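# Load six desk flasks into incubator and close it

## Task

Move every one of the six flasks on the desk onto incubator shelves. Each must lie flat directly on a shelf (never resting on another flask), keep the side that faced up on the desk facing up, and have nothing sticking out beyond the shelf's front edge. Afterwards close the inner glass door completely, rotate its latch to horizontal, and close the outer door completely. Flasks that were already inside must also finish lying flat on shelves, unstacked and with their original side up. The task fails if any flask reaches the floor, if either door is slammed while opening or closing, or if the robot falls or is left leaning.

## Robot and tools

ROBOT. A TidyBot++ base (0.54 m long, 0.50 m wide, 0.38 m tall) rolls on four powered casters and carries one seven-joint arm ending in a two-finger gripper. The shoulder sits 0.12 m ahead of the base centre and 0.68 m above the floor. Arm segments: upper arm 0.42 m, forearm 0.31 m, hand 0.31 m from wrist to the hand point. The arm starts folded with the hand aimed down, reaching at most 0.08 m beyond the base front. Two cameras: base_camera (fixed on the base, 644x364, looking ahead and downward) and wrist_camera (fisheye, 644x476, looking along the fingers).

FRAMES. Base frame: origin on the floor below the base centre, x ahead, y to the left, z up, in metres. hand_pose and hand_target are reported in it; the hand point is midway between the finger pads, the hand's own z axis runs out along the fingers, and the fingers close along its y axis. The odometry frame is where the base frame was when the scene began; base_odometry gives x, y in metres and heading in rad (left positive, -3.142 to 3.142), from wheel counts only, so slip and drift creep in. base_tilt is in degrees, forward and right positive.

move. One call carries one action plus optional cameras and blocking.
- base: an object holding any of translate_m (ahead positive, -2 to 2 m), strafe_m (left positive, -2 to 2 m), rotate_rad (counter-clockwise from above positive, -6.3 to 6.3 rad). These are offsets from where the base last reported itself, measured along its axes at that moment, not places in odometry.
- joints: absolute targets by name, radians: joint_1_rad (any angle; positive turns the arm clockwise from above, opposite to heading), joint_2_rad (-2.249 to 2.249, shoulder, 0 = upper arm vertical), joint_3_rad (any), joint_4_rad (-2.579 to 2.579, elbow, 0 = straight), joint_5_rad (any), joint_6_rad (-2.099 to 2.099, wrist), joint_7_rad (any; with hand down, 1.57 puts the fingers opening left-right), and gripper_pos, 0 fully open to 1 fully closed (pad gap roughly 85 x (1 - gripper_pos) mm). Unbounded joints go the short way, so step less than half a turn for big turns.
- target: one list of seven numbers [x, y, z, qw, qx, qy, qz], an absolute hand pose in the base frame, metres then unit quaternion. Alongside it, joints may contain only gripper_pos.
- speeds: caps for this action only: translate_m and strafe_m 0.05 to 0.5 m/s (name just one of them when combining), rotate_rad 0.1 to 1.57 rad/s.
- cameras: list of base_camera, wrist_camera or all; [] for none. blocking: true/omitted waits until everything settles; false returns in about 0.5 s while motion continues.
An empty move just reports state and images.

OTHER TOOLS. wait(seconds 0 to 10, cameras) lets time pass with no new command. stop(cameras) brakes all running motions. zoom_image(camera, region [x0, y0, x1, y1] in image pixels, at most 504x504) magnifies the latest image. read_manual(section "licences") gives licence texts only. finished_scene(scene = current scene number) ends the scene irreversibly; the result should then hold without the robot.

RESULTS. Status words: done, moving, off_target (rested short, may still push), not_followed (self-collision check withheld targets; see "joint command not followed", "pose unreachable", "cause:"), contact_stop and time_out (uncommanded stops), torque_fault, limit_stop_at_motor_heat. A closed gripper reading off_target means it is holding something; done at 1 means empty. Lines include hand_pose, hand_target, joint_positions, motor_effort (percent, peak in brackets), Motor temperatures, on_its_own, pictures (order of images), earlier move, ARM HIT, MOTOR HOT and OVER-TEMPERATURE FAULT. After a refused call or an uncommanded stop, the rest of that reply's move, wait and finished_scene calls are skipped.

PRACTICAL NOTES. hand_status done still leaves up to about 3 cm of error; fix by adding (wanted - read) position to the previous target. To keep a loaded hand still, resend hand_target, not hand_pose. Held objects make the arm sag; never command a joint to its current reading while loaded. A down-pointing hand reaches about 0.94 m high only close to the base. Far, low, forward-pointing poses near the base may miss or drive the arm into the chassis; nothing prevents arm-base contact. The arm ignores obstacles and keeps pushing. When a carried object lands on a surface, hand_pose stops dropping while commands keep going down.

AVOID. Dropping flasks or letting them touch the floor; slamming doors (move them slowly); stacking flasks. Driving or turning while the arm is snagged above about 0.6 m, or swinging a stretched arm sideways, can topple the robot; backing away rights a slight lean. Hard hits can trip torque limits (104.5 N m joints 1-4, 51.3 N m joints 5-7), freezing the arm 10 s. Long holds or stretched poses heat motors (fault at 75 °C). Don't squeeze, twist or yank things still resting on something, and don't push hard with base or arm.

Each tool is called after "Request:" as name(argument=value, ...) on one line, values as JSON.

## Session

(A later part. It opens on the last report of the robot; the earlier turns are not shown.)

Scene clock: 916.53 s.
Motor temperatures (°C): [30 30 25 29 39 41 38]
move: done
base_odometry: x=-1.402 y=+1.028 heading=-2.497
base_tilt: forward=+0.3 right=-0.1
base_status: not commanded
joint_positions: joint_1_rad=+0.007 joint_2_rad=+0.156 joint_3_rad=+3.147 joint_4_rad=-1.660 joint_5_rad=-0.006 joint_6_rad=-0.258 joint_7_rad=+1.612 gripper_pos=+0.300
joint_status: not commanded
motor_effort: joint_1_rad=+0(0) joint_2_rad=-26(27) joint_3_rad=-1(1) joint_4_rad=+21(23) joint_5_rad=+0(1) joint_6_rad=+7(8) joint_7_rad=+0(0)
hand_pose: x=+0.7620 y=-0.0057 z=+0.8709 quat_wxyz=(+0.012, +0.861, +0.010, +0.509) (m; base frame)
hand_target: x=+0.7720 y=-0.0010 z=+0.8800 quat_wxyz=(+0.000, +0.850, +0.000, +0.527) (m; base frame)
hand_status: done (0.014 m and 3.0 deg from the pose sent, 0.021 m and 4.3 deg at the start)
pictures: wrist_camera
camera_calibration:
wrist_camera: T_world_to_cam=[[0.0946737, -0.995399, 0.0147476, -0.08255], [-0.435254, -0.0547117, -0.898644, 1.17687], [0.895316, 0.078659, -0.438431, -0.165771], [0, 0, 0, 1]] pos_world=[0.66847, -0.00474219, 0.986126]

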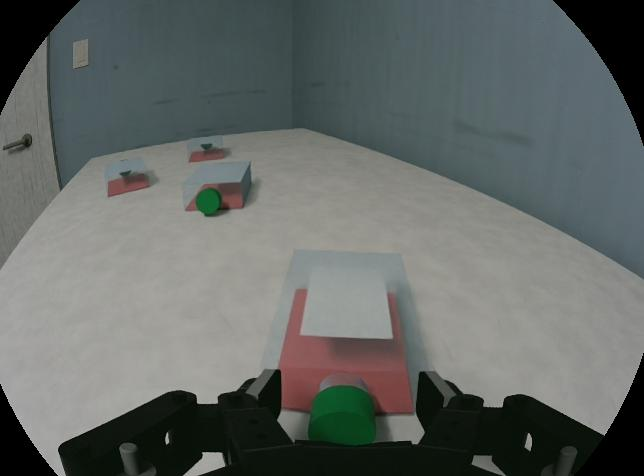

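Request:
move(target=[0.768, -0.001, 0.866, 0, 0.855, 0, 0.5185], cameras=["wrist_camera"])

Request:
zoom_image(camera="wrist_camera", region=[200, 270, 480, 476])

Scene clock: 918.70 s.
Motor temperatures (°C): [30 30 25 29 39 41 38]
move: done
base_odometry: x=-1.402 y=+1.028 heading=-2.497
base_tilt: forward=+0.3 right=-0.1
base_status: not commanded
joint_positions: joint_1_rad=+0.007 joint_2_rad=+0.157 joint_3_rad=+3.147 joint_4_rad=-1.676 joint_5_rad=-0.006 joint_6_rad=-0.252 joint_7_rad=+1.612 gripper_pos=+0.300
joint_status: not commanded
motor_effort: joint_1_rad=+0(0) joint_2_rad=-26(26) joint_3_rad=-1(2) joint_4_rad=+21(22) joint_5_rad=+0(1) joint_6_rad=+7(8) joint_7_rad=+0(0)
hand_pose: x=+0.7596 y=-0.0057 z=+0.8628 quat_wxyz=(+0.012, +0.864, +0.011, +0.504) (m; base frame)
hand_target: x=+0.7680 y=-0.0010 z=+0.8660 quat_wxyz=(+0.000, +0.855, +0.000, +0.519) (m; base frame)
hand_status: done (0.010 m and 2.6 deg from the pose sent, 0.009 m and 2.2 deg at the start)
pictures: wrist_camera
camera_calibration:
wrist_camera: T_world_to_cam=[[0.0947767, -0.995405, 0.0136676, -0.0813426], [-0.444589, -0.0546074, -0.894068, 1.17172], [0.890706, 0.0786603, -0.447722, -0.155634], [0, 0, 0, 1]] pos_world=[0.667266, -0.00474216, 0.979025]

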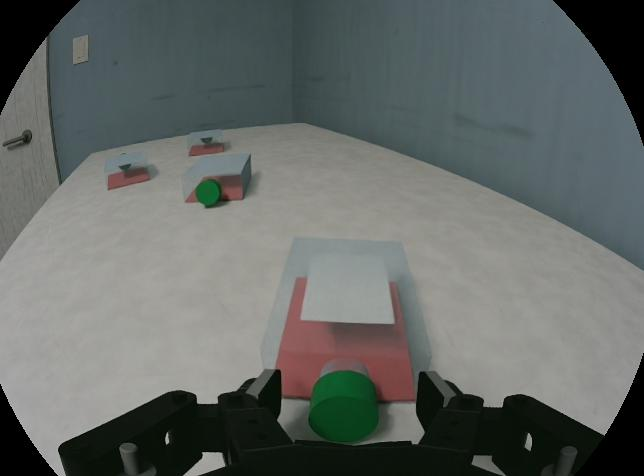

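Scaled by 1.800.

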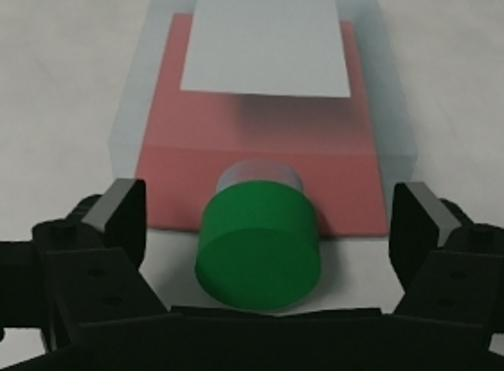

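Request:
move(target=[0.766, -0.001, 0.857, 0, 0.857, 0, 0.515], cameras=["wrist_camera"])

Request:
zoom_image(camera="wrist_camera", region=[200, 270, 480, 476])

Scene clock: 920.43 s.
Motor temperatures (°C): [30 30 25 29 39 41 38]
move: done
base_odometry: x=-1.402 y=+1.028 heading=-2.497
base_tilt: forward=+0.3 right=-0.1
base_status: not commanded
joint_positions: joint_1_rad=+0.007 joint_2_rad=+0.159 joint_3_rad=+3.147 joint_4_rad=-1.692 joint_5_rad=-0.006 joint_6_rad=-0.238 joint_7_rad=+1.612 gripper_pos=+0.300
joint_status: not commanded
motor_effort: joint_1_rad=+0(0) joint_2_rad=-26(26) joint_3_rad=-1(1) joint_4_rad=+21(22) joint_5_rad=+1(1) joint_6_rad=+7(8) joint_7_rad=+0(1)
hand_pose: x=+0.7581 y=-0.0058 z=+0.8564 quat_wxyz=(+0.012, +0.864, +0.010, +0.502) (m; base frame)
hand_target: x=+0.7660 y=-0.0010 z=+0.8570 quat_wxyz=(+0.000, +0.857, +0.000, +0.515) (m; base frame)
hand_status: done (0.009 m and 2.4 deg from the pose sent, 0.010 m and 2.3 deg at the start)
pictures: wrist_camera
camera_calibration:
wrist_camera: T_world_to_cam=[[0.0946921, -0.995418, 0.013284, -0.0807346], [-0.447808, -0.0545091, -0.892467, 1.1664], [0.889102, 0.0785609, -0.450918, -0.153295], [0, 0, 0, 1]] pos_world=[0.666264, -0.00474215, 0.972924]

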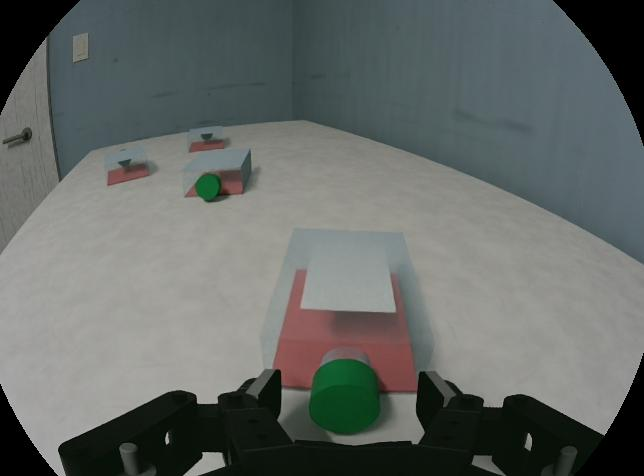

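Scaled by 1.800.

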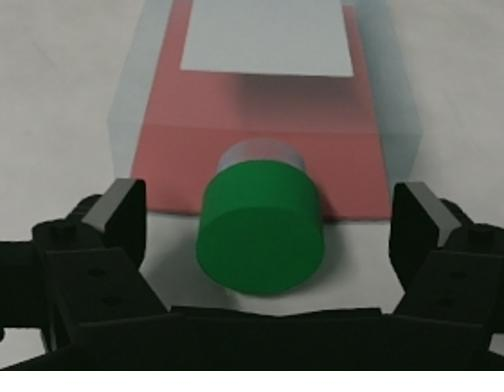

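Request:
move(joints={"gripper_pos": 0.6}, cameras=[])

Request:
move(joints={"gripper_pos": 0.9}, cameras=["wrist_camera"])

Scene clock: 923.37 s.
Motor temperatures (°C): [30 30 25 29 39 41 38]
move: done
base_odometry: x=-1.402 y=+1.028 heading=-2.497
base_tilt: forward=+0.2 right=-0.1
base_status: not commanded
joint_positions: joint_1_rad=+0.007 joint_2_rad=+0.159 joint_3_rad=+3.147 joint_4_rad=-1.692 joint_5_rad=-0.006 joint_6_rad=-0.238 joint_7_rad=+1.612 gripper_pos=+0.600
joint_status: all done
motor_effort: joint_1_rad=+0(0) joint_2_rad=-26(26) joint_3_rad=-1(1) joint_4_rad=+21(22) joint_5_rad=+1(1) joint_6_rad=+7(8) joint_7_rad=+0(0)
hand_pose: x=+0.7581 y=-0.0058 z=+0.8564 quat_wxyz=(+0.012, +0.864, +0.010, +0.502) (m; base frame)
hand_target: x=+0.7660 y=-0.0010 z=+0.8570 quat_wxyz=(+0.000, +0.857, +0.000, +0.515) (m; base frame)
hand_status: not commanded
pictures: none
No camera images: "cameras" was empty.

Scene clock: 924.07 s.
Motor temperatures (°C): [30 30 25 29 39 41 38]
move: off_target
base_odometry: x=-1.402 y=+1.028 heading=-2.497
base_tilt: forward=+0.2 right=-0.1
base_status: not commanded
joint_positions: joint_1_rad=+0.007 joint_2_rad=+0.159 joint_3_rad=+3.147 joint_4_rad=-1.692 joint_5_rad=-0.006 joint_6_rad=-0.236 joint_7_rad=+1.612 gripper_pos=+0.702
joint_status: gripper_pos off_target (ended at +0.702, target +0.900)
motor_effort: joint_1_rad=+0(0) joint_2_rad=-24(26) joint_3_rad=+1(1) joint_4_rad=+21(21) joint_5_rad=+1(1) joint_6_rad=+7(8) joint_7_rad=+0(1)
hand_pose: x=+0.7584 y=-0.0058 z=+0.8567 quat_wxyz=(+0.012, +0.864, +0.010, +0.503) (m; base frame)
hand_target: x=+0.7660 y=-0.0010 z=+0.8570 quat_wxyz=(+0.000, +0.857, +0.000, +0.515) (m; base frame)
hand_status: not commanded
pictures: wrist_camera
camera_calibration:
wrist_camera: T_world_to_cam=[[0.0946686, -0.995418, 0.0134236, -0.080867], [-0.446487, -0.054507, -0.893128, 1.16639], [0.889768, 0.0785578, -0.449601, -0.155019], [0, 0, 0, 1]] pos_world=[0.666364, -0.00474215, 0.973124]

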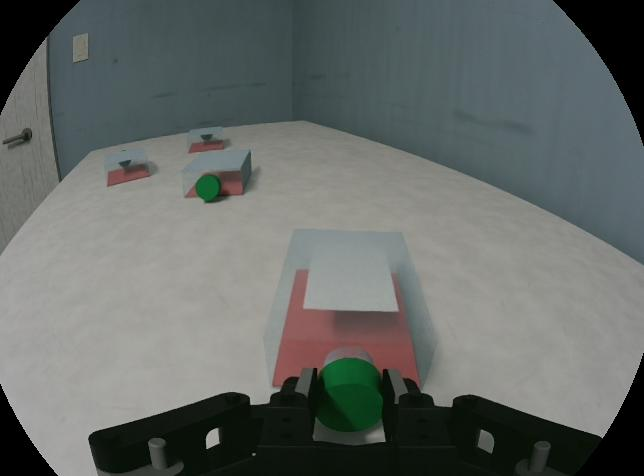

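Request:
move(target=[0.764, -0.001, 0.892, 0, 0.857, 0, 0.515], cameras=["wrist_camera"])

Request:
move(target=[0.55, 0.0, 0.98, 0, 0.857, 0, 0.515], cameras=["wrist_camera"])

Scene clock: 926.23 s.
Motor temperatures (°C): [30 30 25 29 39 41 38]
move: done
base_odometry: x=-1.402 y=+1.028 heading=-2.497
base_tilt: forward=+0.2 right=-0.1
base_status: not commanded
joint_positions: joint_1_rad=+0.007 joint_2_rad=+0.159 joint_3_rad=+3.147 joint_4_rad=-1.638 joint_5_rad=-0.006 joint_6_rad=-0.271 joint_7_rad=+1.612 gripper_pos=+0.702
joint_status: not commanded
motor_effort: joint_1_rad=+0(0) joint_2_rad=-27(28) joint_3_rad=-1(1) joint_4_rad=+23(23) joint_5_rad=+0(1) joint_6_rad=+8(8) joint_7_rad=+0(1)
hand_pose: x=+0.7655 y=-0.0058 z=+0.8784 quat_wxyz=(+0.012, +0.859, +0.011, +0.511) (m; base frame)
hand_target: x=+0.7640 y=-0.0010 z=+0.8920 quat_wxyz=(+0.000, +0.857, +0.000, +0.515) (m; base frame)
hand_status: done (0.015 m and 1.9 deg from the pose sent, 0.036 m and 2.4 deg at the start)
pictures: wrist_camera
camera_calibration:
wrist_camera: T_world_to_cam=[[0.094624, -0.995393, 0.0154342, -0.0835654], [-0.429553, -0.0548105, -0.901377, 1.18318], [0.898071, 0.078662, -0.43276, -0.172734], [0, 0, 0, 1]] pos_world=[0.671273, -0.00474222, 0.993027]

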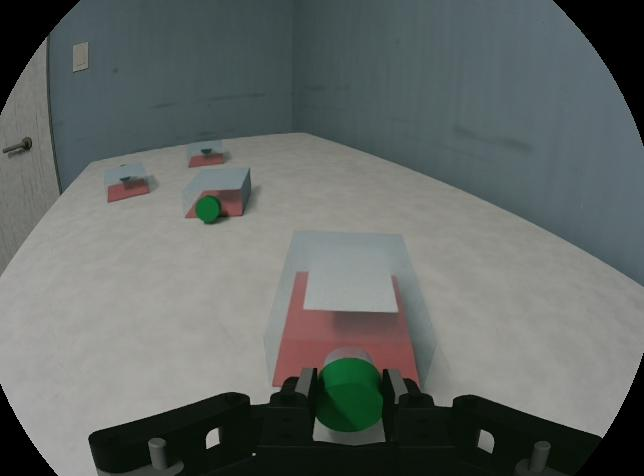

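Scene clock: 928.00 s.
Motor temperatures (°C): [30 30 25 29 39 41 38]
move: done
base_odometry: x=-1.402 y=+1.028 heading=-2.497
base_tilt: forward=+0.3 right=-0.1
base_status: not commanded
joint_positions: joint_1_rad=+0.007 joint_2_rad=-0.353 joint_3_rad=+3.147 joint_4_rad=-1.770 joint_5_rad=-0.006 joint_6_rad=-0.603 joint_7_rad=+1.612 gripper_pos=+0.702
joint_status: not commanded
motor_effort: joint_1_rad=+0(1) joint_2_rad=-9(29) joint_3_rad=+0(2) joint_4_rad=+24(24) joint_5_rad=+0(1) joint_6_rad=+8(9) joint_7_rad=+0(0)
hand_pose: x=+0.5646 y=-0.0033 z=+0.9897 quat_wxyz=(+0.010, +0.847, +0.011, +0.532) (m; base frame)
hand_target: x=+0.5500 y=+0.0000 z=+0.9800 quat_wxyz=(+0.000, +0.857, +0.000, +0.515) (m; base frame)
hand_status: done (0.018 m and 2.8 deg from the pose sent, 0.238 m and 1.9 deg at the start)
pictures: wrist_camera
camera_calibration:
wrist_camera: T_world_to_cam=[[0.0960901, -0.995209, 0.0180485, -0.0672473], [-0.385372, -0.0539147, -0.921185, 1.19197], [0.917744, 0.0815613, -0.388707, 0.000989731], [0, 0, 0, 1]] pos_world=[0.464904, -0.00274126, 1.09962]

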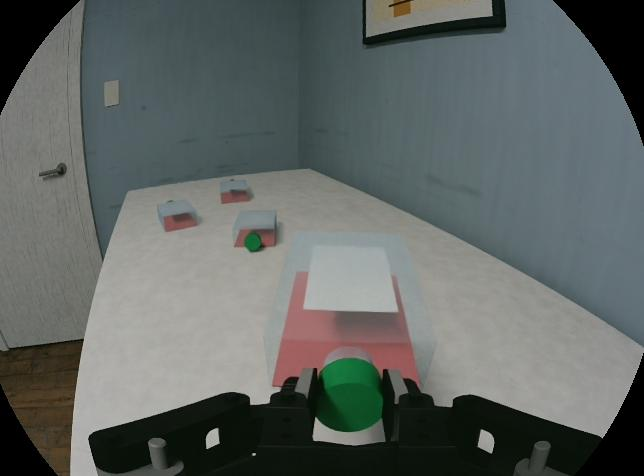

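Request:
move(cameras=["wrist_camera"])

Scene clock: 945.33 s.
Motor temperatures (°C): [30 30 25 29 39 41 38]
base_odometry: x=-1.402 y=+1.028 heading=-2.497
base_tilt: forward=+0.2 right=-0.2
base_status: not commanded
joint_positions: joint_1_rad=+0.007 joint_2_rad=-0.353 joint_3_rad=+3.147 joint_4_rad=-1.771 joint_5_rad=-0.006 joint_6_rad=-0.606 joint_7_rad=+1.612 gripper_pos=+0.702
joint_status: not commanded
motor_effort: joint_1_rad=+0(1) joint_2_rad=-9(29) joint_3_rad=+0(2) joint_4_rad=+23(24) joint_5_rad=+0(1) joint_6_rad=+8(9) joint_7_rad=+0(0)
hand_pose: x=+0.5641 y=-0.0033 z=+0.9887 quat_wxyz=(+0.010, +0.848, +0.011, +0.531) (m; base frame)
hand_target: x=+0.5500 y=+0.0000 z=+0.9800 quat_wxyz=(+0.000, +0.857, +0.000, +0.515) (m; base frame)
hand_status: done (0.017 m and 2.7 deg from the pose sent, 0.238 m and 1.9 deg at the start)
pictures: wrist_camera
camera_calibration:
wrist_camera: T_world_to_cam=[[0.0961448, -0.995209, 0.0177466, -0.0669204], [-0.38827, -0.0539147, -0.919967, 1.19138], [0.916516, 0.0815596, -0.391594, 0.00459282], [0, 0, 0, 1]] pos_world=[0.464803, -0.00274126, 1.09902]

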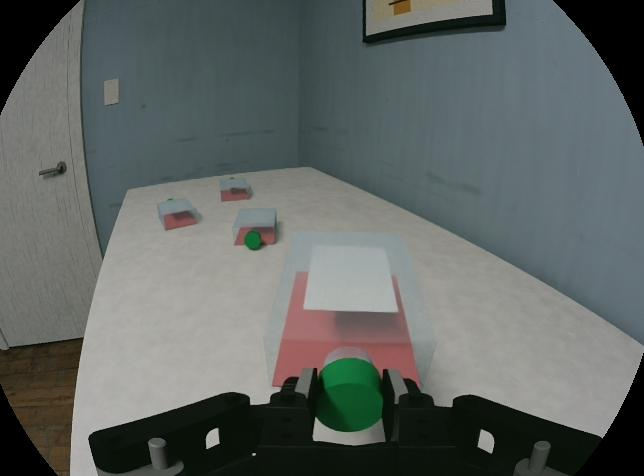

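Request:
move(base={"translate_m": -0.0575, "strafe_m": 1.043, "rotate_rad": -1.031}, speeds={"rotate_rad": 0.35}, cameras=[])

Request:
move(base={"translate_m": -0.67, "strafe_m": 0.0, "rotate_rad": 0}, cameras=["wrist_camera"])

Scene clock: 956.80 s.
Motor temperatures (°C): [30 30 25 29 39 41 38]
move: done
base_odometry: x=-0.729 y=+0.229 heading=+2.755
base_tilt: forward=+0.2 right=-0.1
base_status: done
joint_positions: joint_1_rad=+0.005 joint_2_rad=-0.357 joint_3_rad=+3.147 joint_4_rad=-1.772 joint_5_rad=-0.006 joint_6_rad=-0.608 joint_7_rad=+1.612 gripper_pos=+0.702
joint_status: not commanded
motor_effort: joint_1_rad=+0(2) joint_2_rad=-8(12) joint_3_rad=+1(3) joint_4_rad=+23(24) joint_5_rad=+0(1) joint_6_rad=+8(9) joint_7_rad=+0(1)
hand_pose: x=+0.5627 y=-0.0026 z=+0.9887 quat_wxyz=(+0.010, +0.848, +0.011, +0.530) (m; base frame)
hand_target: x=+0.5500 y=+0.0000 z=+0.9800 quat_wxyz=(+0.000, +0.857, +0.000, +0.515) (m; base frame)
hand_status: not commanded
pictures: none
No camera images: "cameras" was empty.

Scene clock: 959.43 s.
Motor temperatures (°C): [30 30 25 29 39 41 38]
move: done
base_odometry: x=-0.108 y=-0.024 heading=+2.754
base_tilt: forward=+0.4 right=-0.2
base_status: done
joint_positions: joint_1_rad=+0.005 joint_2_rad=-0.361 joint_3_rad=+3.147 joint_4_rad=-1.773 joint_5_rad=-0.006 joint_6_rad=-0.609 joint_7_rad=+1.612 gripper_pos=+0.702
joint_status: not commanded
motor_effort: joint_1_rad=+0(1) joint_2_rad=-9(14) joint_3_rad=+0(1) joint_4_rad=+23(24) joint_5_rad=+1(1) joint_6_rad=+8(9) joint_7_rad=+0(1)
hand_pose: x=+0.5612 y=-0.0026 z=+0.9896 quat_wxyz=(+0.010, +0.847, +0.011, +0.531) (m; base frame)
hand_target: x=+0.5500 y=+0.0000 z=+0.9800 quat_wxyz=(+0.000, +0.857, +0.000, +0.515) (m; base frame)
hand_status: not commanded
pictures: wrist_camera
camera_calibration:
wrist_camera: T_world_to_cam=[[0.0978756, -0.995041, 0.0177094, -0.0668957], [-0.386683, -0.05442, -0.920606, 1.19082], [0.917004, 0.0832569, -0.390092, 0.00578389], [0, 0, 0, 1]] pos_world=[0.461714, -0.002241, 1.09972]

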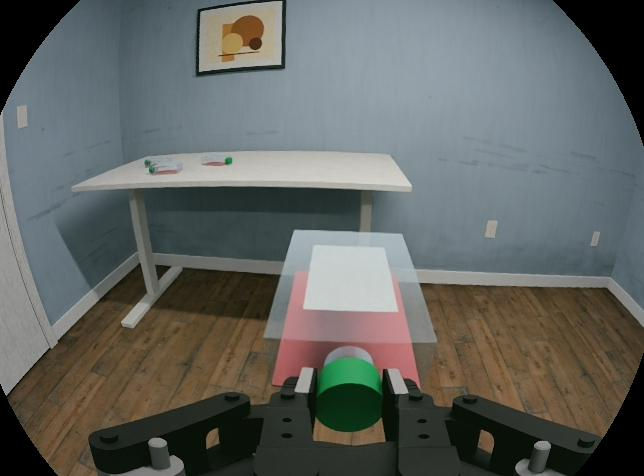

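Request:
move(base={"rotate_rad": -1.5705}, speeds={"rotate_rad": 0.5}, cameras=[])

Request:
move(base={"translate_m": 0.55}, speeds={"translate_m": 0.3}, target=[0.68, 0, 0.865, 0, 0.857, 0, 0.515], cameras=["wrist_camera", "base_camera"])

Scene clock: 969.40 s.
Motor temperatures (°C): [30 30 25 29 39 41 38]
move: done
base_odometry: x=-0.108 y=-0.024 heading=+1.184
base_tilt: forward=+0.3 right=-0.1
base_status: done
joint_positions: joint_1_rad=+0.003 joint_2_rad=-0.361 joint_3_rad=+3.147 joint_4_rad=-1.773 joint_5_rad=-0.006 joint_6_rad=-0.609 joint_7_rad=+1.612 gripper_pos=+0.702
joint_status: not commanded
motor_effort: joint_1_rad=+0(1) joint_2_rad=-9(9) joint_3_rad=+1(2) joint_4_rad=+23(23) joint_5_rad=+0(1) joint_6_rad=+9(9) joint_7_rad=+0(1)
hand_pose: x=+0.5612 y=-0.0017 z=+0.9896 quat_wxyz=(+0.009, +0.847, +0.012, +0.531) (m; base frame)
hand_target: x=+0.5500 y=+0.0000 z=+0.9800 quat_wxyz=(+0.000, +0.857, +0.000, +0.515) (m; base frame)
hand_status: not commanded
pictures: none
No camera images: "cameras" was empty.

Scene clock: 972.20 s.
Motor temperatures (°C): [30 30 25 29 39 41 38]
move: done
base_odometry: x=+0.099 y=+0.486 heading=+1.183
base_tilt: forward=+0.2 right=-0.1
base_status: done
joint_positions: joint_1_rad=+0.002 joint_2_rad=-0.028 joint_3_rad=+3.147 joint_4_rad=-1.901 joint_5_rad=-0.006 joint_6_rad=-0.251 joint_7_rad=+1.612 gripper_pos=+0.702
joint_status: not commanded
motor_effort: joint_1_rad=+0(1) joint_2_rad=-19(22) joint_3_rad=+0(1) joint_4_rad=+22(24) joint_5_rad=+1(1) joint_6_rad=+8(9) joint_7_rad=+0(1)
hand_pose: x=+0.6722 y=-0.0025 z=+0.8452 quat_wxyz=(+0.010, +0.873, +0.012, +0.487) (m; base frame)
hand_target: x=+0.6800 y=+0.0000 z=+0.8650 quat_wxyz=(+0.000, +0.857, +0.000, +0.515) (m; base frame)
hand_status: done (0.021 m and 4.1 deg from the pose sent, 0.172 m and 2.8 deg at the start)
pictures: base_camera, wrist_camera
camera_calibration:
wrist_camera: T_world_to_cam=[[0.0993979, -0.995011, 0.00858915, -0.0684254], [-0.479134, -0.0554254, -0.87599, 1.12532], [0.872096, 0.0829562, -0.482252, -0.0442558], [0, 0, 0, 1]] pos_world=[0.584576, -0.00204138, 0.965015]

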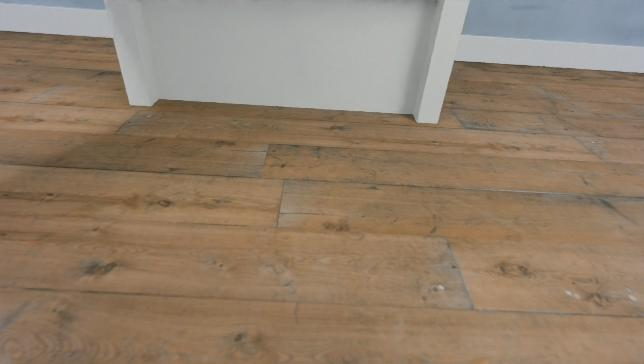

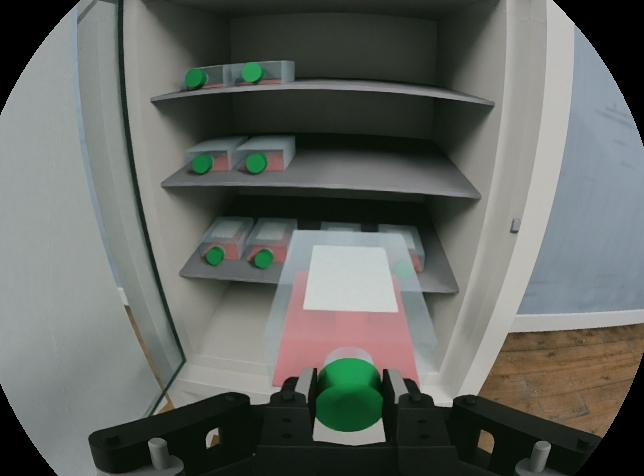

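Request:
move(target=[0.68, 0, 0.878, 0, 0.848, 0, 0.53], cameras=[])

Request:
move(base={"translate_m": 0.2}, speeds={"translate_m": 0.2}, cameras=["wrist_camera"])

Scene clock: 977.13 s.
Motor temperatures (°C): [30 30 25 29 39 41 38]
move: done
base_odometry: x=+0.099 y=+0.486 heading=+1.183
base_tilt: forward=+0.2 right=-0.2
base_status: not commanded
joint_positions: joint_1_rad=+0.000 joint_2_rad=-0.029 joint_3_rad=+3.147 joint_4_rad=-1.902 joint_5_rad=-0.006 joint_6_rad=-0.226 joint_7_rad=+1.612 gripper_pos=+0.702
joint_status: not commanded
motor_effort: joint_1_rad=+0(0) joint_2_rad=-19(21) joint_3_rad=-1(1) joint_4_rad=+22(23) joint_5_rad=+1(1) joint_6_rad=+8(8) joint_7_rad=+0(1)
hand_pose: x=+0.6759 y=-0.0013 z=+0.8521 quat_wxyz=(+0.009, +0.867, +0.013, +0.498) (m; base frame)
hand_target: x=+0.6800 y=+0.0000 z=+0.8780 quat_wxyz=(+0.000, +0.848, +0.000, +0.530) (m; base frame)
hand_status: done (0.026 m and 4.6 deg from the pose sent, 0.034 m and 6.0 deg at the start)
pictures: none
No camera images: "cameras" was empty.

Scene clock: 978.90 s.
Motor temperatures (°C): [30 30 25 29 39 41 38]
move: done
base_odometry: x=+0.175 y=+0.671 heading=+1.182
base_tilt: forward=+0.3 right=-0.1
base_status: done
joint_positions: joint_1_rad=-0.001 joint_2_rad=-0.032 joint_3_rad=+3.147 joint_4_rad=-1.902 joint_5_rad=-0.006 joint_6_rad=-0.225 joint_7_rad=+1.612 gripper_pos=+0.702
joint_status: not commanded
motor_effort: joint_1_rad=+0(1) joint_2_rad=-19(22) joint_3_rad=+0(1) joint_4_rad=+22(23) joint_5_rad=+0(1) joint_6_rad=+8(9) joint_7_rad=+0(1)
hand_pose: x=+0.6755 y=-0.0010 z=+0.8536 quat_wxyz=(+0.009, +0.866, +0.013, +0.499) (m; base frame)
hand_target: x=+0.6800 y=+0.0000 z=+0.8780 quat_wxyz=(+0.000, +0.848, +0.000, +0.530) (m; base frame)
hand_status: not commanded
pictures: wrist_camera
camera_calibration:
wrist_camera: T_world_to_cam=[[0.101796, -0.994738, 0.0116169, -0.0715048], [-0.453812, -0.0568258, -0.889284, 1.1285], [0.885264, 0.0852533, -0.457208, -0.0734213], [0, 0, 0, 1]] pos_world=[0.584402, -0.000741199, 0.970818]

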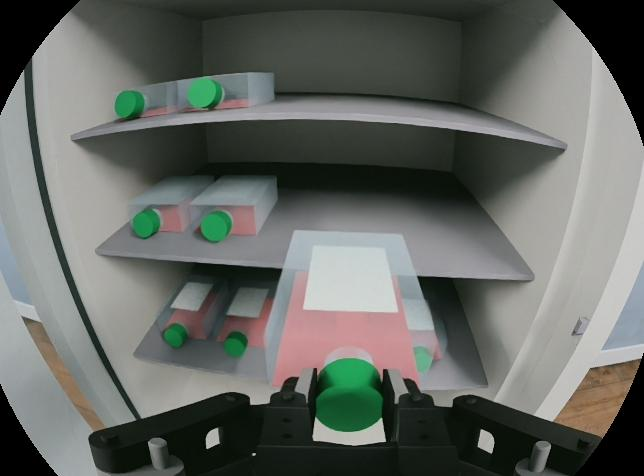

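Request:
zoom_image(camera="wrist_camera", region=[220, 180, 480, 420])

Scaled by 1.938.

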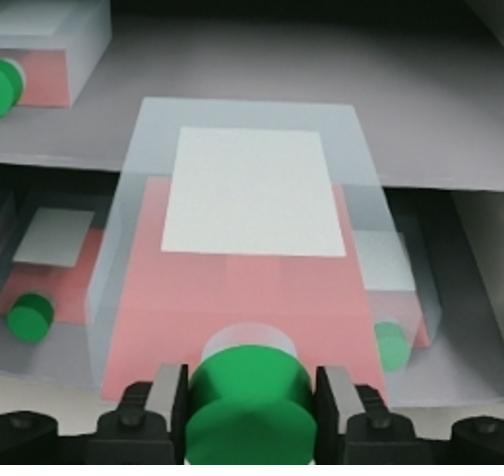

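Request:
move(target=[0.68, 0, 0.893, 0, 0.848, 0, 0.53], cameras=[])

Request:
move(base={"translate_m": 0.08}, speeds={"translate_m": 0.1}, cameras=["wrist_camera"])

Request:
zoom_image(camera="wrist_camera", region=[200, 160, 500, 420])

Scene clock: 1002.97 s.
Motor temperatures (°C): [30 30 25 29 39 41 38]
move: done
base_odometry: x=+0.175 y=+0.671 heading=+1.182
base_tilt: forward=+0.2 right=-0.1
base_status: not commanded
joint_positions: joint_1_rad=-0.001 joint_2_rad=-0.032 joint_3_rad=+3.147 joint_4_rad=-1.881 joint_5_rad=-0.006 joint_6_rad=-0.225 joint_7_rad=+1.612 gripper_pos=+0.702
joint_status: not commanded
motor_effort: joint_1_rad=+0(0) joint_2_rad=-19(21) joint_3_rad=-1(1) joint_4_rad=+22(23) joint_5_rad=+0(1) joint_6_rad=+8(9) joint_7_rad=+0(0)
hand_pose: x=+0.6806 y=-0.0010 z=+0.8661 quat_wxyz=(+0.009, +0.861, +0.013, +0.509) (m; base frame)
hand_target: x=+0.6800 y=+0.0000 z=+0.8930 quat_wxyz=(+0.000, +0.848, +0.000, +0.530) (m; base frame)
hand_status: done (0.027 m and 3.4 deg from the pose sent, 0.040 m and 4.5 deg at the start)
pictures: none
No camera images: "cameras" was empty.

Scene clock: 1004.33 s.
Motor temperatures (°C): [30 30 25 29 39 41 38]
move: done
base_odometry: x=+0.205 y=+0.745 heading=+1.181
base_tilt: forward=+0.3 right=-0.2
base_status: done
joint_positions: joint_1_rad=-0.001 joint_2_rad=-0.038 joint_3_rad=+3.147 joint_4_rad=-1.881 joint_5_rad=-0.006 joint_6_rad=-0.225 joint_7_rad=+1.612 gripper_pos=+0.702
joint_status: not commanded
motor_effort: joint_1_rad=+0(1) joint_2_rad=-19(23) joint_3_rad=+1(1) joint_4_rad=+22(23) joint_5_rad=+0(1) joint_6_rad=+8(9) joint_7_rad=+0(1)
hand_pose: x=+0.6795 y=-0.0008 z=+0.8695 quat_wxyz=(+0.009, +0.859, +0.013, +0.511) (m; base frame)
hand_target: x=+0.6800 y=+0.0000 z=+0.8930 quat_wxyz=(+0.000, +0.848, +0.000, +0.530) (m; base frame)
hand_status: not commanded
pictures: wrist_camera
camera_calibration:
wrist_camera: T_world_to_cam=[[0.101826, -0.994695, 0.0145711, -0.0744684], [-0.428978, -0.0571202, -0.901507, 1.13821], [0.897557, 0.0855465, -0.432519, -0.0995668], [0, 0, 0, 1]] pos_world=[0.585215, -0.000541207, 0.984122]

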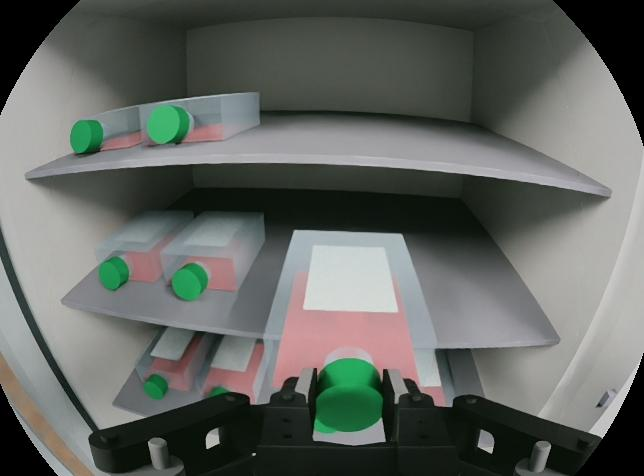

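Scaled by 1.680.

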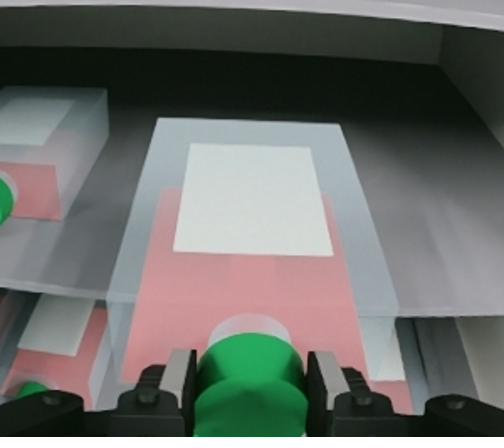

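Request:
move(base={"translate_m": 0.13}, speeds={"translate_m": 0.1}, cameras=["wrist_camera"])

Request:
move(target=[0.68, 0, 0.855, 0, 0.848, 0, 0.53], cameras=["wrist_camera"])

Scene clock: 1013.97 s.
Motor temperatures (°C): [30 30 25 29 39 41 38]
move: done
base_odometry: x=+0.255 y=+0.865 heading=+1.179
base_tilt: forward=+0.3 right=-0.2
base_status: done
joint_positions: joint_1_rad=-0.001 joint_2_rad=-0.041 joint_3_rad=+3.147 joint_4_rad=-1.881 joint_5_rad=-0.006 joint_6_rad=-0.225 joint_7_rad=+1.612 gripper_pos=+0.702
joint_status: not commanded
motor_effort: joint_1_rad=+0(1) joint_2_rad=-20(22) joint_3_rad=+0(2) joint_4_rad=+22(24) joint_5_rad=+1(1) joint_6_rad=+8(9) joint_7_rad=+0(1)
hand_pose: x=+0.6789 y=-0.0007 z=+0.8713 quat_wxyz=(+0.009, +0.858, +0.013, +0.513) (m; base frame)
hand_target: x=+0.6800 y=+0.0000 z=+0.8930 quat_wxyz=(+0.000, +0.848, +0.000, +0.530) (m; base frame)
hand_status: not commanded
pictures: wrist_camera
camera_calibration:
wrist_camera: T_world_to_cam=[[0.102008, -0.994672, 0.014899, -0.0747289], [-0.426163, -0.0572284, -0.902835, 1.13884], [0.898877, 0.0857473, -0.42973, -0.10164], [0, 0, 0, 1]] pos_world=[0.584318, -0.000441185, 0.985622]

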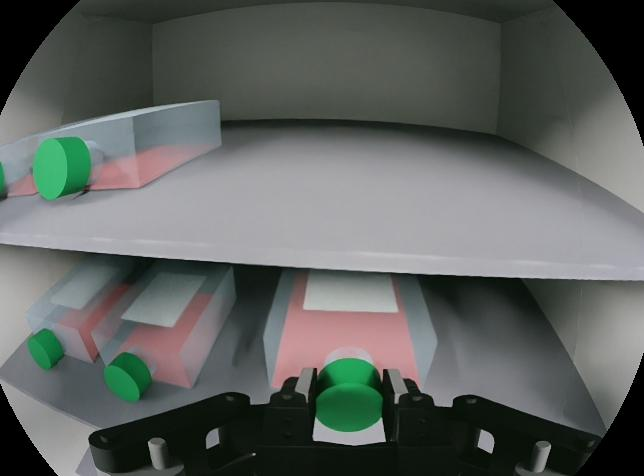

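Scene clock: 1014.90 s.
Motor temperatures (°C): [30 30 25 29 39 41 38]
move: done
base_odometry: x=+0.255 y=+0.865 heading=+1.179
base_tilt: forward=+0.2 right=-0.1
base_status: not commanded
joint_positions: joint_1_rad=-0.009 joint_2_rad=-0.037 joint_3_rad=+3.149 joint_4_rad=-1.963 joint_5_rad=-0.006 joint_6_rad=-0.149 joint_7_rad=+1.612 gripper_pos=+0.702
joint_status: not commanded
motor_effort: joint_1_rad=+0(1) joint_2_rad=-19(20) joint_3_rad=+0(1) joint_4_rad=+22(23) joint_5_rad=+0(1) joint_6_rad=+8(9) joint_7_rad=+0(0)
hand_pose: x=+0.6708 y=+0.0022 z=+0.8423 quat_wxyz=(+0.008, +0.861, +0.016, +0.508) (m; base frame)
hand_target: x=+0.6800 y=+0.0000 z=+0.8550 quat_wxyz=(+0.000, +0.848, +0.000, +0.530) (m; base frame)
hand_status: done (0.016 m and 3.5 deg from the pose sent, 0.016 m and 3.0 deg at the start)
pictures: wrist_camera
camera_calibration:
wrist_camera: T_world_to_cam=[[0.107029, -0.99416, 0.0137792, -0.0730515], [-0.435414, -0.0593257, -0.898273, 1.11184], [0.893845, 0.0901412, -0.439221, -0.0956696], [0, 0, 0, 1]] pos_world=[0.577442, 0.00195946, 0.957721]

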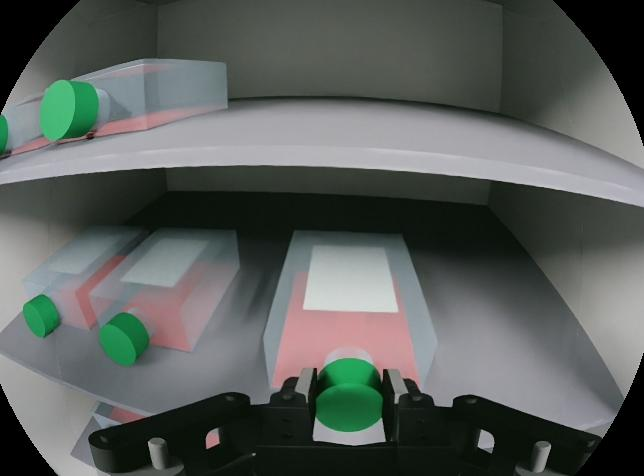

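Request:
move(base={"translate_m": 0.035}, speeds={"translate_m": 0.1}, target=[0.68, 0, 0.834, 0, 0.848, 0, 0.53], cameras=["wrist_camera"])

Request:
move(target=[0.68, 0, 0.814, 0, 0.851, 0, 0.525], cameras=["wrist_camera"])

Scene clock: 1018.00 s.
Motor temperatures (°C): [30 30 25 29 39 41 38]
move: done
base_odometry: x=+0.268 y=+0.898 heading=+1.178
base_tilt: forward=+0.3 right=-0.2
base_status: done
joint_positions: joint_1_rad=-0.101 joint_2_rad=-0.012 joint_3_rad=+3.241 joint_4_rad=-2.009 joint_5_rad=-0.054 joint_6_rad=-0.076 joint_7_rad=+1.644 gripper_pos=+0.702
joint_status: not commanded
motor_effort: joint_1_rad=+0(1) joint_2_rad=-19(22) joint_3_rad=+0(1) joint_4_rad=+21(22) joint_5_rad=+0(1) joint_6_rad=+8(9) joint_7_rad=+0(0)
hand_pose: x=+0.6743 y=+0.0031 z=+0.8230 quat_wxyz=(+0.002, +0.860, +0.010, +0.509) (m; base frame)
hand_target: x=+0.6800 y=+0.0000 z=+0.8340 quat_wxyz=(+0.000, +0.848, +0.000, +0.530) (m; base frame)
hand_status: done (0.013 m and 3.0 deg from the pose sent, 0.013 m and 3.5 deg at the start)
pictures: wrist_camera
camera_calibration:
wrist_camera: T_world_to_cam=[[0.102355, -0.994746, -0.00192632, -0.0561642], [-0.43323, -0.0428343, -0.900265, 1.09608], [0.895452, 0.0929815, -0.435338, -0.111691], [0, 0, 0, 1]] pos_world=[0.580616, 0.0014657, 0.938027]

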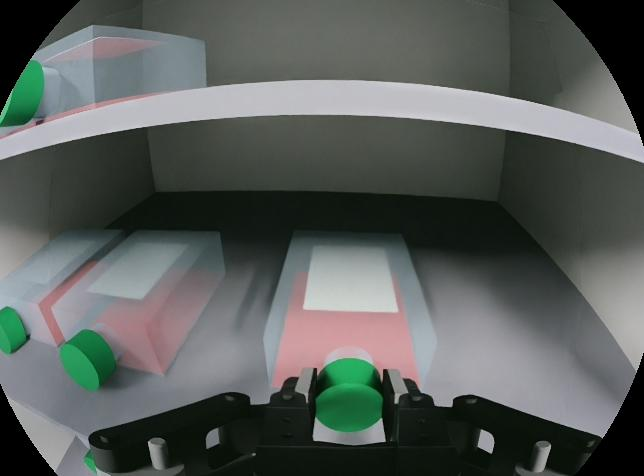

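Scene clock: 1019.17 s.
Motor temperatures (°C): [30 30 25 29 39 41 38]
move: done
base_odometry: x=+0.268 y=+0.898 heading=+1.178
base_tilt: forward=+0.3 right=-0.1
base_status: not commanded
joint_positions: joint_1_rad=+0.049 joint_2_rad=-0.008 joint_3_rad=+3.096 joint_4_rad=-2.031 joint_5_rad=+0.036 joint_6_rad=-0.024 joint_7_rad=+1.532 gripper_pos=+0.702
joint_status: not commanded
motor_effort: joint_1_rad=+1(1) joint_2_rad=-18(19) joint_3_rad=+1(1) joint_4_rad=+20(21) joint_5_rad=+0(1) joint_6_rad=+7(8) joint_7_rad=+0(1)
hand_pose: x=+0.6745 y=-0.0012 z=+0.8224 quat_wxyz=(+0.001, +0.854, -0.003, +0.520) (m; base frame)
hand_target: x=+0.6800 y=+0.0000 z=+0.8140 quat_wxyz=(+0.000, +0.851, +0.000, +0.525) (m; base frame)
hand_status: done (0.010 m and 0.7 deg from the pose sent, 0.011 m and 2.4 deg at the start)
pictures: wrist_camera
camera_calibration:
wrist_camera: T_world_to_cam=[[0.0827589, -0.996462, -0.0146217, -0.0368752], [-0.410735, -0.0207374, -0.911519, 1.08953], [0.907991, 0.0814419, -0.410998, -0.140259], [0, 0, 0, 1]] pos_world=[0.577913, -0.00272779, 0.934941]

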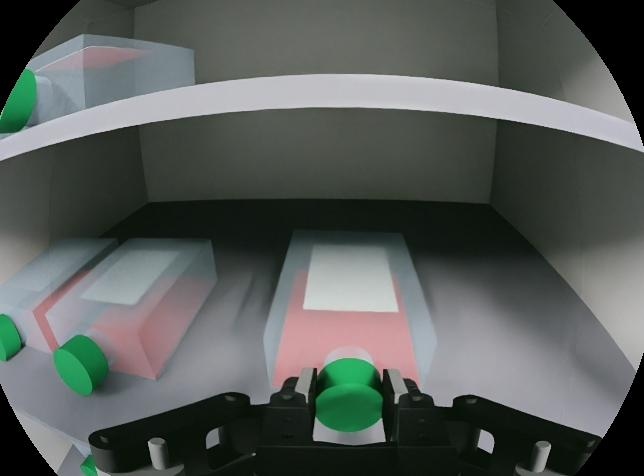

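Request:
move(target=[0.68, 0, 0.806, 0, 0.857, 0, 0.515], cameras=["wrist_camera"])

Scene clock: 1022.37 s.
Motor temperatures (°C): [30 30 25 29 39 41 38]
move: done
base_odometry: x=+0.268 y=+0.898 heading=+1.178
base_tilt: forward=+0.3 right=-0.2
base_status: not commanded
joint_positions: joint_1_rad=+0.099 joint_2_rad=-0.006 joint_3_rad=+3.047 joint_4_rad=-2.032 joint_5_rad=+0.036 joint_6_rad=-0.022 joint_7_rad=+1.533 gripper_pos=+0.702
joint_status: not commanded
motor_effort: joint_1_rad=+1(1) joint_2_rad=-16(18) joint_3_rad=+0(1) joint_4_rad=+17(20) joint_5_rad=+0(1) joint_6_rad=+5(7) joint_7_rad=+0(1)
hand_pose: x=+0.6743 y=-0.0012 z=+0.8219 quat_wxyz=(+0.001, +0.854, -0.002, +0.520) (m; base frame)
hand_target: x=+0.6800 y=+0.0000 z=+0.8060 quat_wxyz=(+0.000, +0.857, +0.000, +0.515) (m; base frame)
hand_status: done (0.017 m and 0.8 deg from the pose sent, 0.017 m and 0.8 deg at the start)
pictures: wrist_camera
camera_calibration:
wrist_camera: T_world_to_cam=[[0.0832385, -0.996441, -0.0133072, -0.0381645], [-0.410627, -0.0221287, -0.911535, 1.08891], [0.907996, 0.0813391, -0.411008, -0.140202], [0, 0, 0, 1]] pos_world=[0.577616, -0.00252851, 0.934448]

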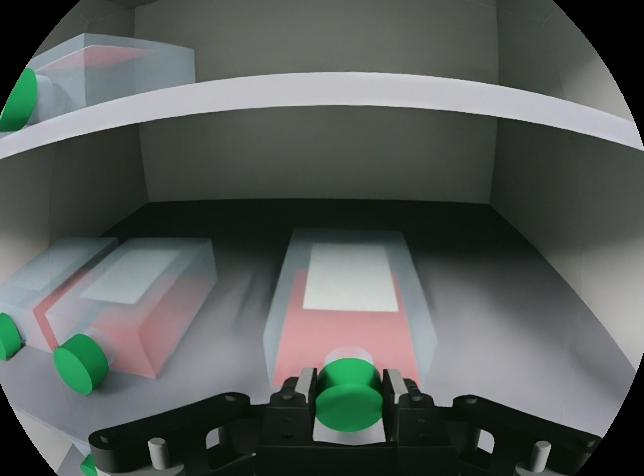

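Request:
move(target=[0.68, 0, 0.806, 0, 0.868, 0, 0.496], cameras=["wrist_camera"])

Scene clock: 1025.30 s.
Motor temperatures (°C): [30 30 25 29 39 41 38]
move: done
base_odometry: x=+0.268 y=+0.898 heading=+1.178
base_tilt: forward=+0.3 right=-0.1
base_status: not commanded
joint_positions: joint_1_rad=+0.029 joint_2_rad=-0.001 joint_3_rad=+3.116 joint_4_rad=-2.018 joint_5_rad=+0.014 joint_6_rad=-0.038 joint_7_rad=+1.565 gripper_pos=+0.702
joint_status: not commanded
motor_effort: joint_1_rad=+0(1) joint_2_rad=-17(18) joint_3_rad=+0(1) joint_4_rad=+19(20) joint_5_rad=+1(1) joint_6_rad=+7(7) joint_7_rad=+0(1)
hand_pose: x=+0.6774 y=-0.0006 z=+0.8222 quat_wxyz=(+0.003, +0.856, +0.002, +0.517) (m; base frame)
hand_target: x=+0.6800 y=+0.0000 z=+0.8060 quat_wxyz=(+0.000, +0.868, +0.000, +0.496) (m; base frame)
hand_status: done (0.016 m and 2.8 deg from the pose sent, 0.017 m and 3.2 deg at the start)
pictures: wrist_camera
camera_calibration:
wrist_camera: T_world_to_cam=[[0.0890819, -0.996006, -0.00601988, -0.0478081], [-0.417288, -0.0318326, -0.908217, 1.09238], [0.904398, 0.0834177, -0.418457, -0.134398], [0, 0, 0, 1]] pos_world=[0.581647, -0.00163253, 0.935595]

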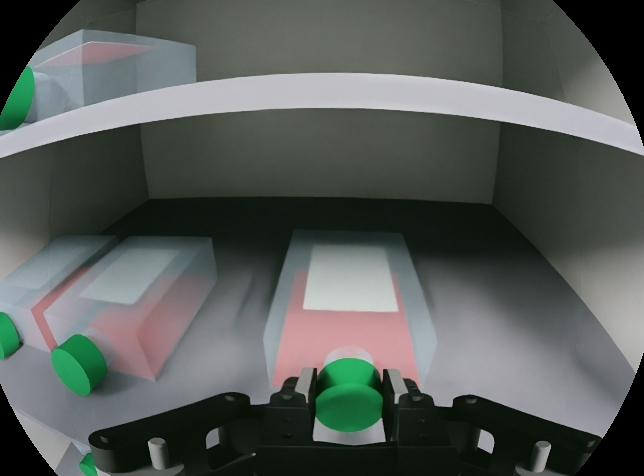

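Request:
move(target=[0.68, 0, 0.792, 0, 0.868, 0, 0.496], cameras=["wrist_camera"])

Scene clock: 1028.30 s.
Motor temperatures (°C): [30 30 25 29 39 41 38]
move: off_target
base_odometry: x=+0.268 y=+0.898 heading=+1.178
base_tilt: forward=+0.3 right=-0.1
base_status: not commanded
joint_positions: joint_1_rad=+0.050 joint_2_rad=+0.003 joint_3_rad=+3.095 joint_4_rad=-2.018 joint_5_rad=+0.014 joint_6_rad=-0.031 joint_7_rad=+1.565 gripper_pos=+0.702
joint_status: not commanded
motor_effort: joint_1_rad=+0(1) joint_2_rad=-15(17) joint_3_rad=+0(1) joint_4_rad=+16(20) joint_5_rad=+0(0) joint_6_rad=+5(7) joint_7_rad=-1(1)
hand_pose: x=+0.6786 y=-0.0008 z=+0.8215 quat_wxyz=(+0.003, +0.855, +0.002, +0.518) (m; base frame)
hand_target: x=+0.6800 y=+0.0000 z=+0.7920 quat_wxyz=(+0.000, +0.868, +0.000, +0.496) (m; base frame)
hand_status: off_target (0.030 m and 3.0 deg from the pose sent, 0.030 m and 2.8 deg at the start)
pictures: wrist_camera
camera_calibration:
wrist_camera: T_world_to_cam=[[0.0887879, -0.996032, -0.0060217, -0.0479287], [-0.415403, -0.0315336, -0.909091, 1.0917], [0.905294, 0.0832177, -0.416554, -0.137963], [0, 0, 0, 1]] pos_world=[0.582646, -0.00183245, 0.934694]

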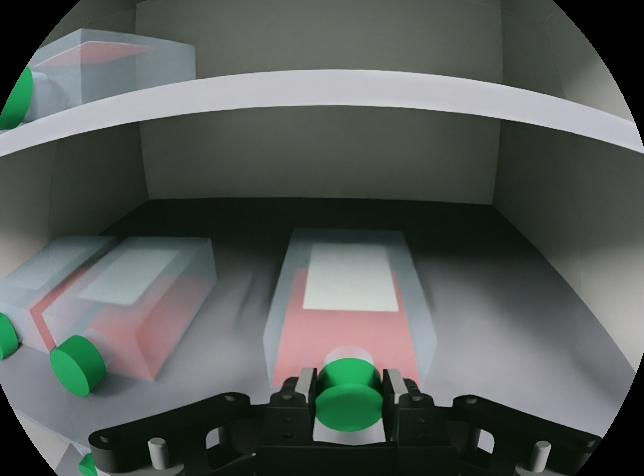

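Request:
move(target=[0.68, 0, 0.8, 0, 0.881, 0, 0.473], cameras=["wrist_camera"])

Scene clock: 1031.50 s.
Motor temperatures (°C): [30 30 25 29 39 41 38]
move: done
base_odometry: x=+0.268 y=+0.898 heading=+1.178
base_tilt: forward=+0.3 right=-0.2
base_status: not commanded
joint_positions: joint_1_rad=+0.011 joint_2_rad=+0.007 joint_3_rad=+3.133 joint_4_rad=-1.972 joint_5_rad=+0.014 joint_6_rad=-0.111 joint_7_rad=+1.565 gripper_pos=+0.702
joint_status: not commanded
motor_effort: joint_1_rad=+0(1) joint_2_rad=-17(18) joint_3_rad=-1(1) joint_4_rad=+19(19) joint_5_rad=+0(0) joint_6_rad=+6(7) joint_7_rad=+0(1)
hand_pose: x=+0.6807 y=-0.0005 z=+0.8232 quat_wxyz=(+0.003, +0.865, +0.002, +0.502) (m; base frame)
hand_target: x=+0.6800 y=+0.0000 z=+0.8000 quat_wxyz=(+0.000, +0.881, +0.000, +0.473) (m; base frame)
hand_status: done (0.023 m and 3.8 deg from the pose sent, 0.022 m and 6.0 deg at the start)
pictures: wrist_camera
camera_calibration:
wrist_camera: T_world_to_cam=[[0.0886745, -0.99602, -0.00904903, -0.0452531], [-0.44977, -0.0319332, -0.892574, 1.1038], [0.888732, 0.0832185, -0.450811, -0.0996455], [0, 0, 0, 1]] pos_world=[0.589028, -0.00153262, 0.939894]

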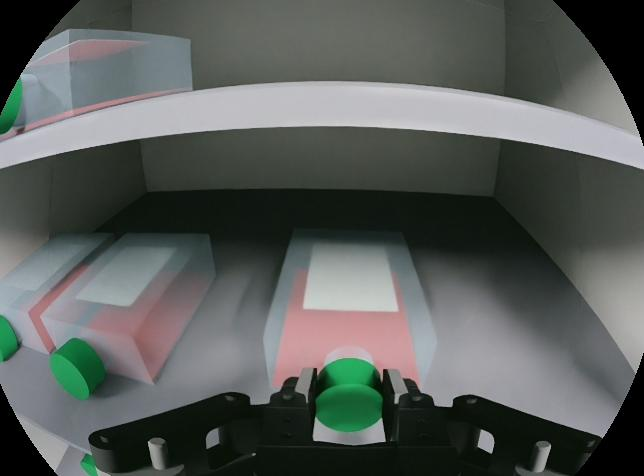

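Request:
move(target=[0.68, 0, 0.786, 0, 0.881, 0, 0.473], cameras=["wrist_camera"])

Scene clock: 1033.00 s.
Motor temperatures (°C): [30 30 25 29 39 41 38]
move: off_target
base_odometry: x=+0.268 y=+0.898 heading=+1.178
base_tilt: forward=+0.3 right=-0.2
base_status: not commanded
joint_positions: joint_1_rad=+0.011 joint_2_rad=+0.009 joint_3_rad=+3.133 joint_4_rad=-1.976 joint_5_rad=+0.014 joint_6_rad=-0.102 joint_7_rad=+1.565 gripper_pos=+0.702
joint_status: not commanded
motor_effort: joint_1_rad=+0(0) joint_2_rad=-15(17) joint_3_rad=-2(2) joint_4_rad=+17(19) joint_5_rad=+0(0) joint_6_rad=+5(6) joint_7_rad=+0(1)
hand_pose: x=+0.6812 y=-0.0005 z=+0.8226 quat_wxyz=(+0.003, +0.864, +0.002, +0.503) (m; base frame)
hand_target: x=+0.6800 y=+0.0000 z=+0.7860 quat_wxyz=(+0.000, +0.881, +0.000, +0.473) (m; base frame)
hand_status: off_target (0.037 m and 4.0 deg from the pose sent, 0.037 m and 3.8 deg at the start)
pictures: wrist_camera
camera_calibration:
wrist_camera: T_world_to_cam=[[0.0887947, -0.996012, -0.00874347, -0.0456281], [-0.44624, -0.0319314, -0.894344, 1.10263], [0.890497, 0.0833147, -0.447295, -0.104484], [0, 0, 0, 1]] pos_world=[0.58913, -0.0015326, 0.938994]

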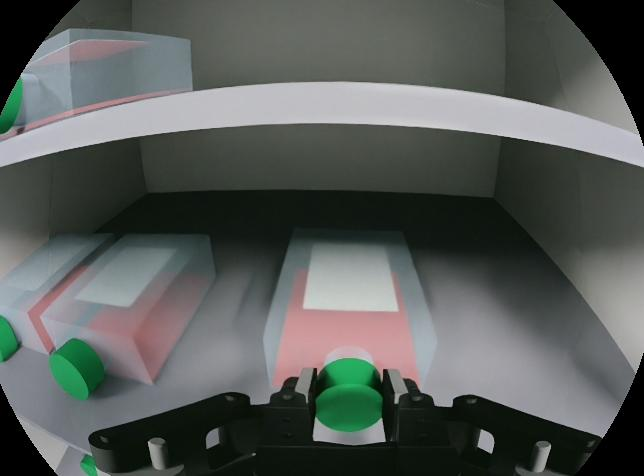

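Request:
move(joints={"gripper_pos": 0.62}, cameras=["wrist_camera"])

Request:
move(joints={"gripper_pos": 0.45}, cameras=[])

Request:
move(base={"translate_m": -0.25}, speeds={"translate_m": 0.3}, cameras=["wrist_camera"])

Scene clock: 1036.93 s.
Motor temperatures (°C): [30 30 25 29 39 41 38]
move: done
base_odometry: x=+0.268 y=+0.898 heading=+1.178
base_tilt: forward=+0.2 right=-0.2
base_status: not commanded
joint_positions: joint_1_rad=+0.011 joint_2_rad=+0.031 joint_3_rad=+3.133 joint_4_rad=-1.983 joint_5_rad=+0.014 joint_6_rad=-0.101 joint_7_rad=+1.565 gripper_pos=+0.620
joint_status: all done
motor_effort: joint_1_rad=+0(1) joint_2_rad=-16(20) joint_3_rad=+0(1) joint_4_rad=+17(20) joint_5_rad=+1(1) joint_6_rad=+5(7) joint_7_rad=+0(1)
hand_pose: x=+0.6822 y=-0.0005 z=+0.8064 quat_wxyz=(+0.003, +0.871, +0.002, +0.491) (m; base frame)
hand_target: x=+0.6800 y=+0.0000 z=+0.7860 quat_wxyz=(+0.000, +0.881, +0.000, +0.473) (m; base frame)
hand_status: not commanded
pictures: wrist_camera
camera_calibration:
wrist_camera: T_world_to_cam=[[0.0885066, -0.996009, -0.0114811, -0.0434243], [-0.47143, -0.0317327, -0.881332, 1.0952], [0.877451, 0.0834163, -0.472357, -0.0834968], [0, 0, 0, 1]] pos_world=[0.593416, -0.00153248, 0.925292]

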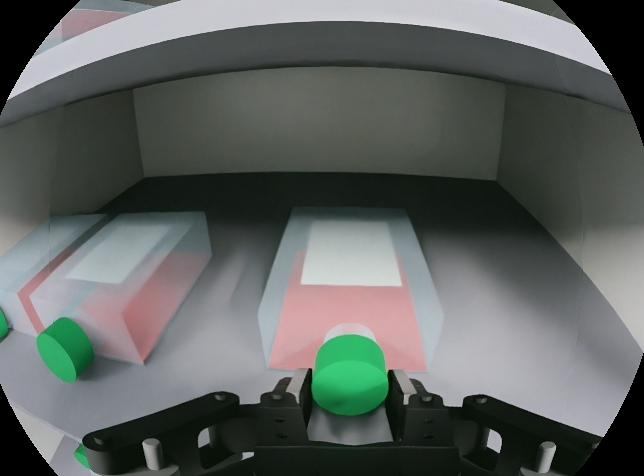

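Scene clock: 1037.53 s.
Motor temperatures (°C): [30 30 25 29 39 41 38]
move: done
base_odometry: x=+0.268 y=+0.898 heading=+1.178
base_tilt: forward=+0.3 right=-0.1
base_status: not commanded
joint_positions: joint_1_rad=+0.011 joint_2_rad=+0.032 joint_3_rad=+3.133 joint_4_rad=-1.983 joint_5_rad=+0.014 joint_6_rad=-0.101 joint_7_rad=+1.565 gripper_pos=+0.450
joint_status: all done
motor_effort: joint_1_rad=+0(2) joint_2_rad=-17(20) joint_3_rad=-1(2) joint_4_rad=+17(20) joint_5_rad=+1(1) joint_6_rad=+5(7) joint_7_rad=+0(1)
hand_pose: x=+0.6823 y=-0.0005 z=+0.8056 quat_wxyz=(+0.003, +0.871, +0.002, +0.490) (m; base frame)
hand_target: x=+0.6800 y=+0.0000 z=+0.7860 quat_wxyz=(+0.000, +0.881, +0.000, +0.473) (m; base frame)
hand_status: not commanded
pictures: none
No camera images: "cameras" was empty.

Scene clock: 1039.33 s.
Motor temperatures (°C): [30 30 25 29 39 41 38]
move: done
base_odometry: x=+0.173 y=+0.667 heading=+1.177
base_tilt: forward=+0.1 right=-0.1
base_status: done
joint_positions: joint_1_rad=+0.011 joint_2_rad=+0.046 joint_3_rad=+3.133 joint_4_rad=-1.995 joint_5_rad=+0.014 joint_6_rad=-0.101 joint_7_rad=+1.565 gripper_pos=+0.450
joint_status: not commanded
motor_effort: joint_1_rad=+0(2) joint_2_rad=-20(24) joint_3_rad=+0(2) joint_4_rad=+20(21) joint_5_rad=+1(1) joint_6_rad=+7(8) joint_7_rad=+0(1)
hand_pose: x=+0.6803 y=-0.0003 z=+0.7914 quat_wxyz=(+0.003, +0.878, +0.002, +0.479) (m; base frame)
hand_target: x=+0.6800 y=+0.0000 z=+0.7860 quat_wxyz=(+0.000, +0.881, +0.000, +0.473) (m; base frame)
hand_status: not commanded
pictures: wrist_camera
camera_calibration:
wrist_camera: T_world_to_cam=[[0.0883756, -0.995987, -0.0140963, -0.0411272], [-0.495, -0.0316328, -0.868317, 1.08689], [0.864387, 0.0837157, -0.495809, -0.0615], [0, 0, 0, 1]] pos_world=[0.594803, -0.00143236, 0.912691]

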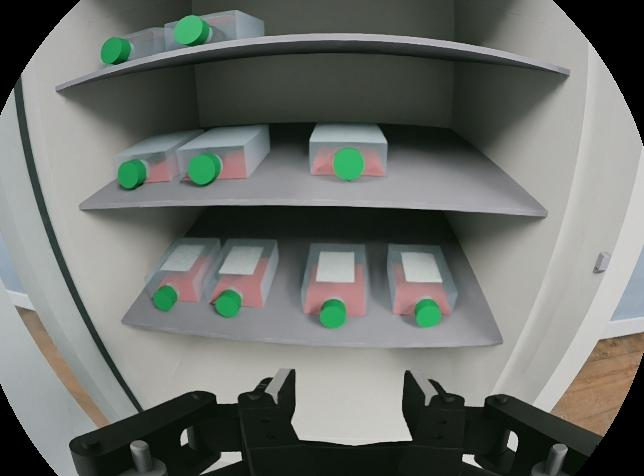

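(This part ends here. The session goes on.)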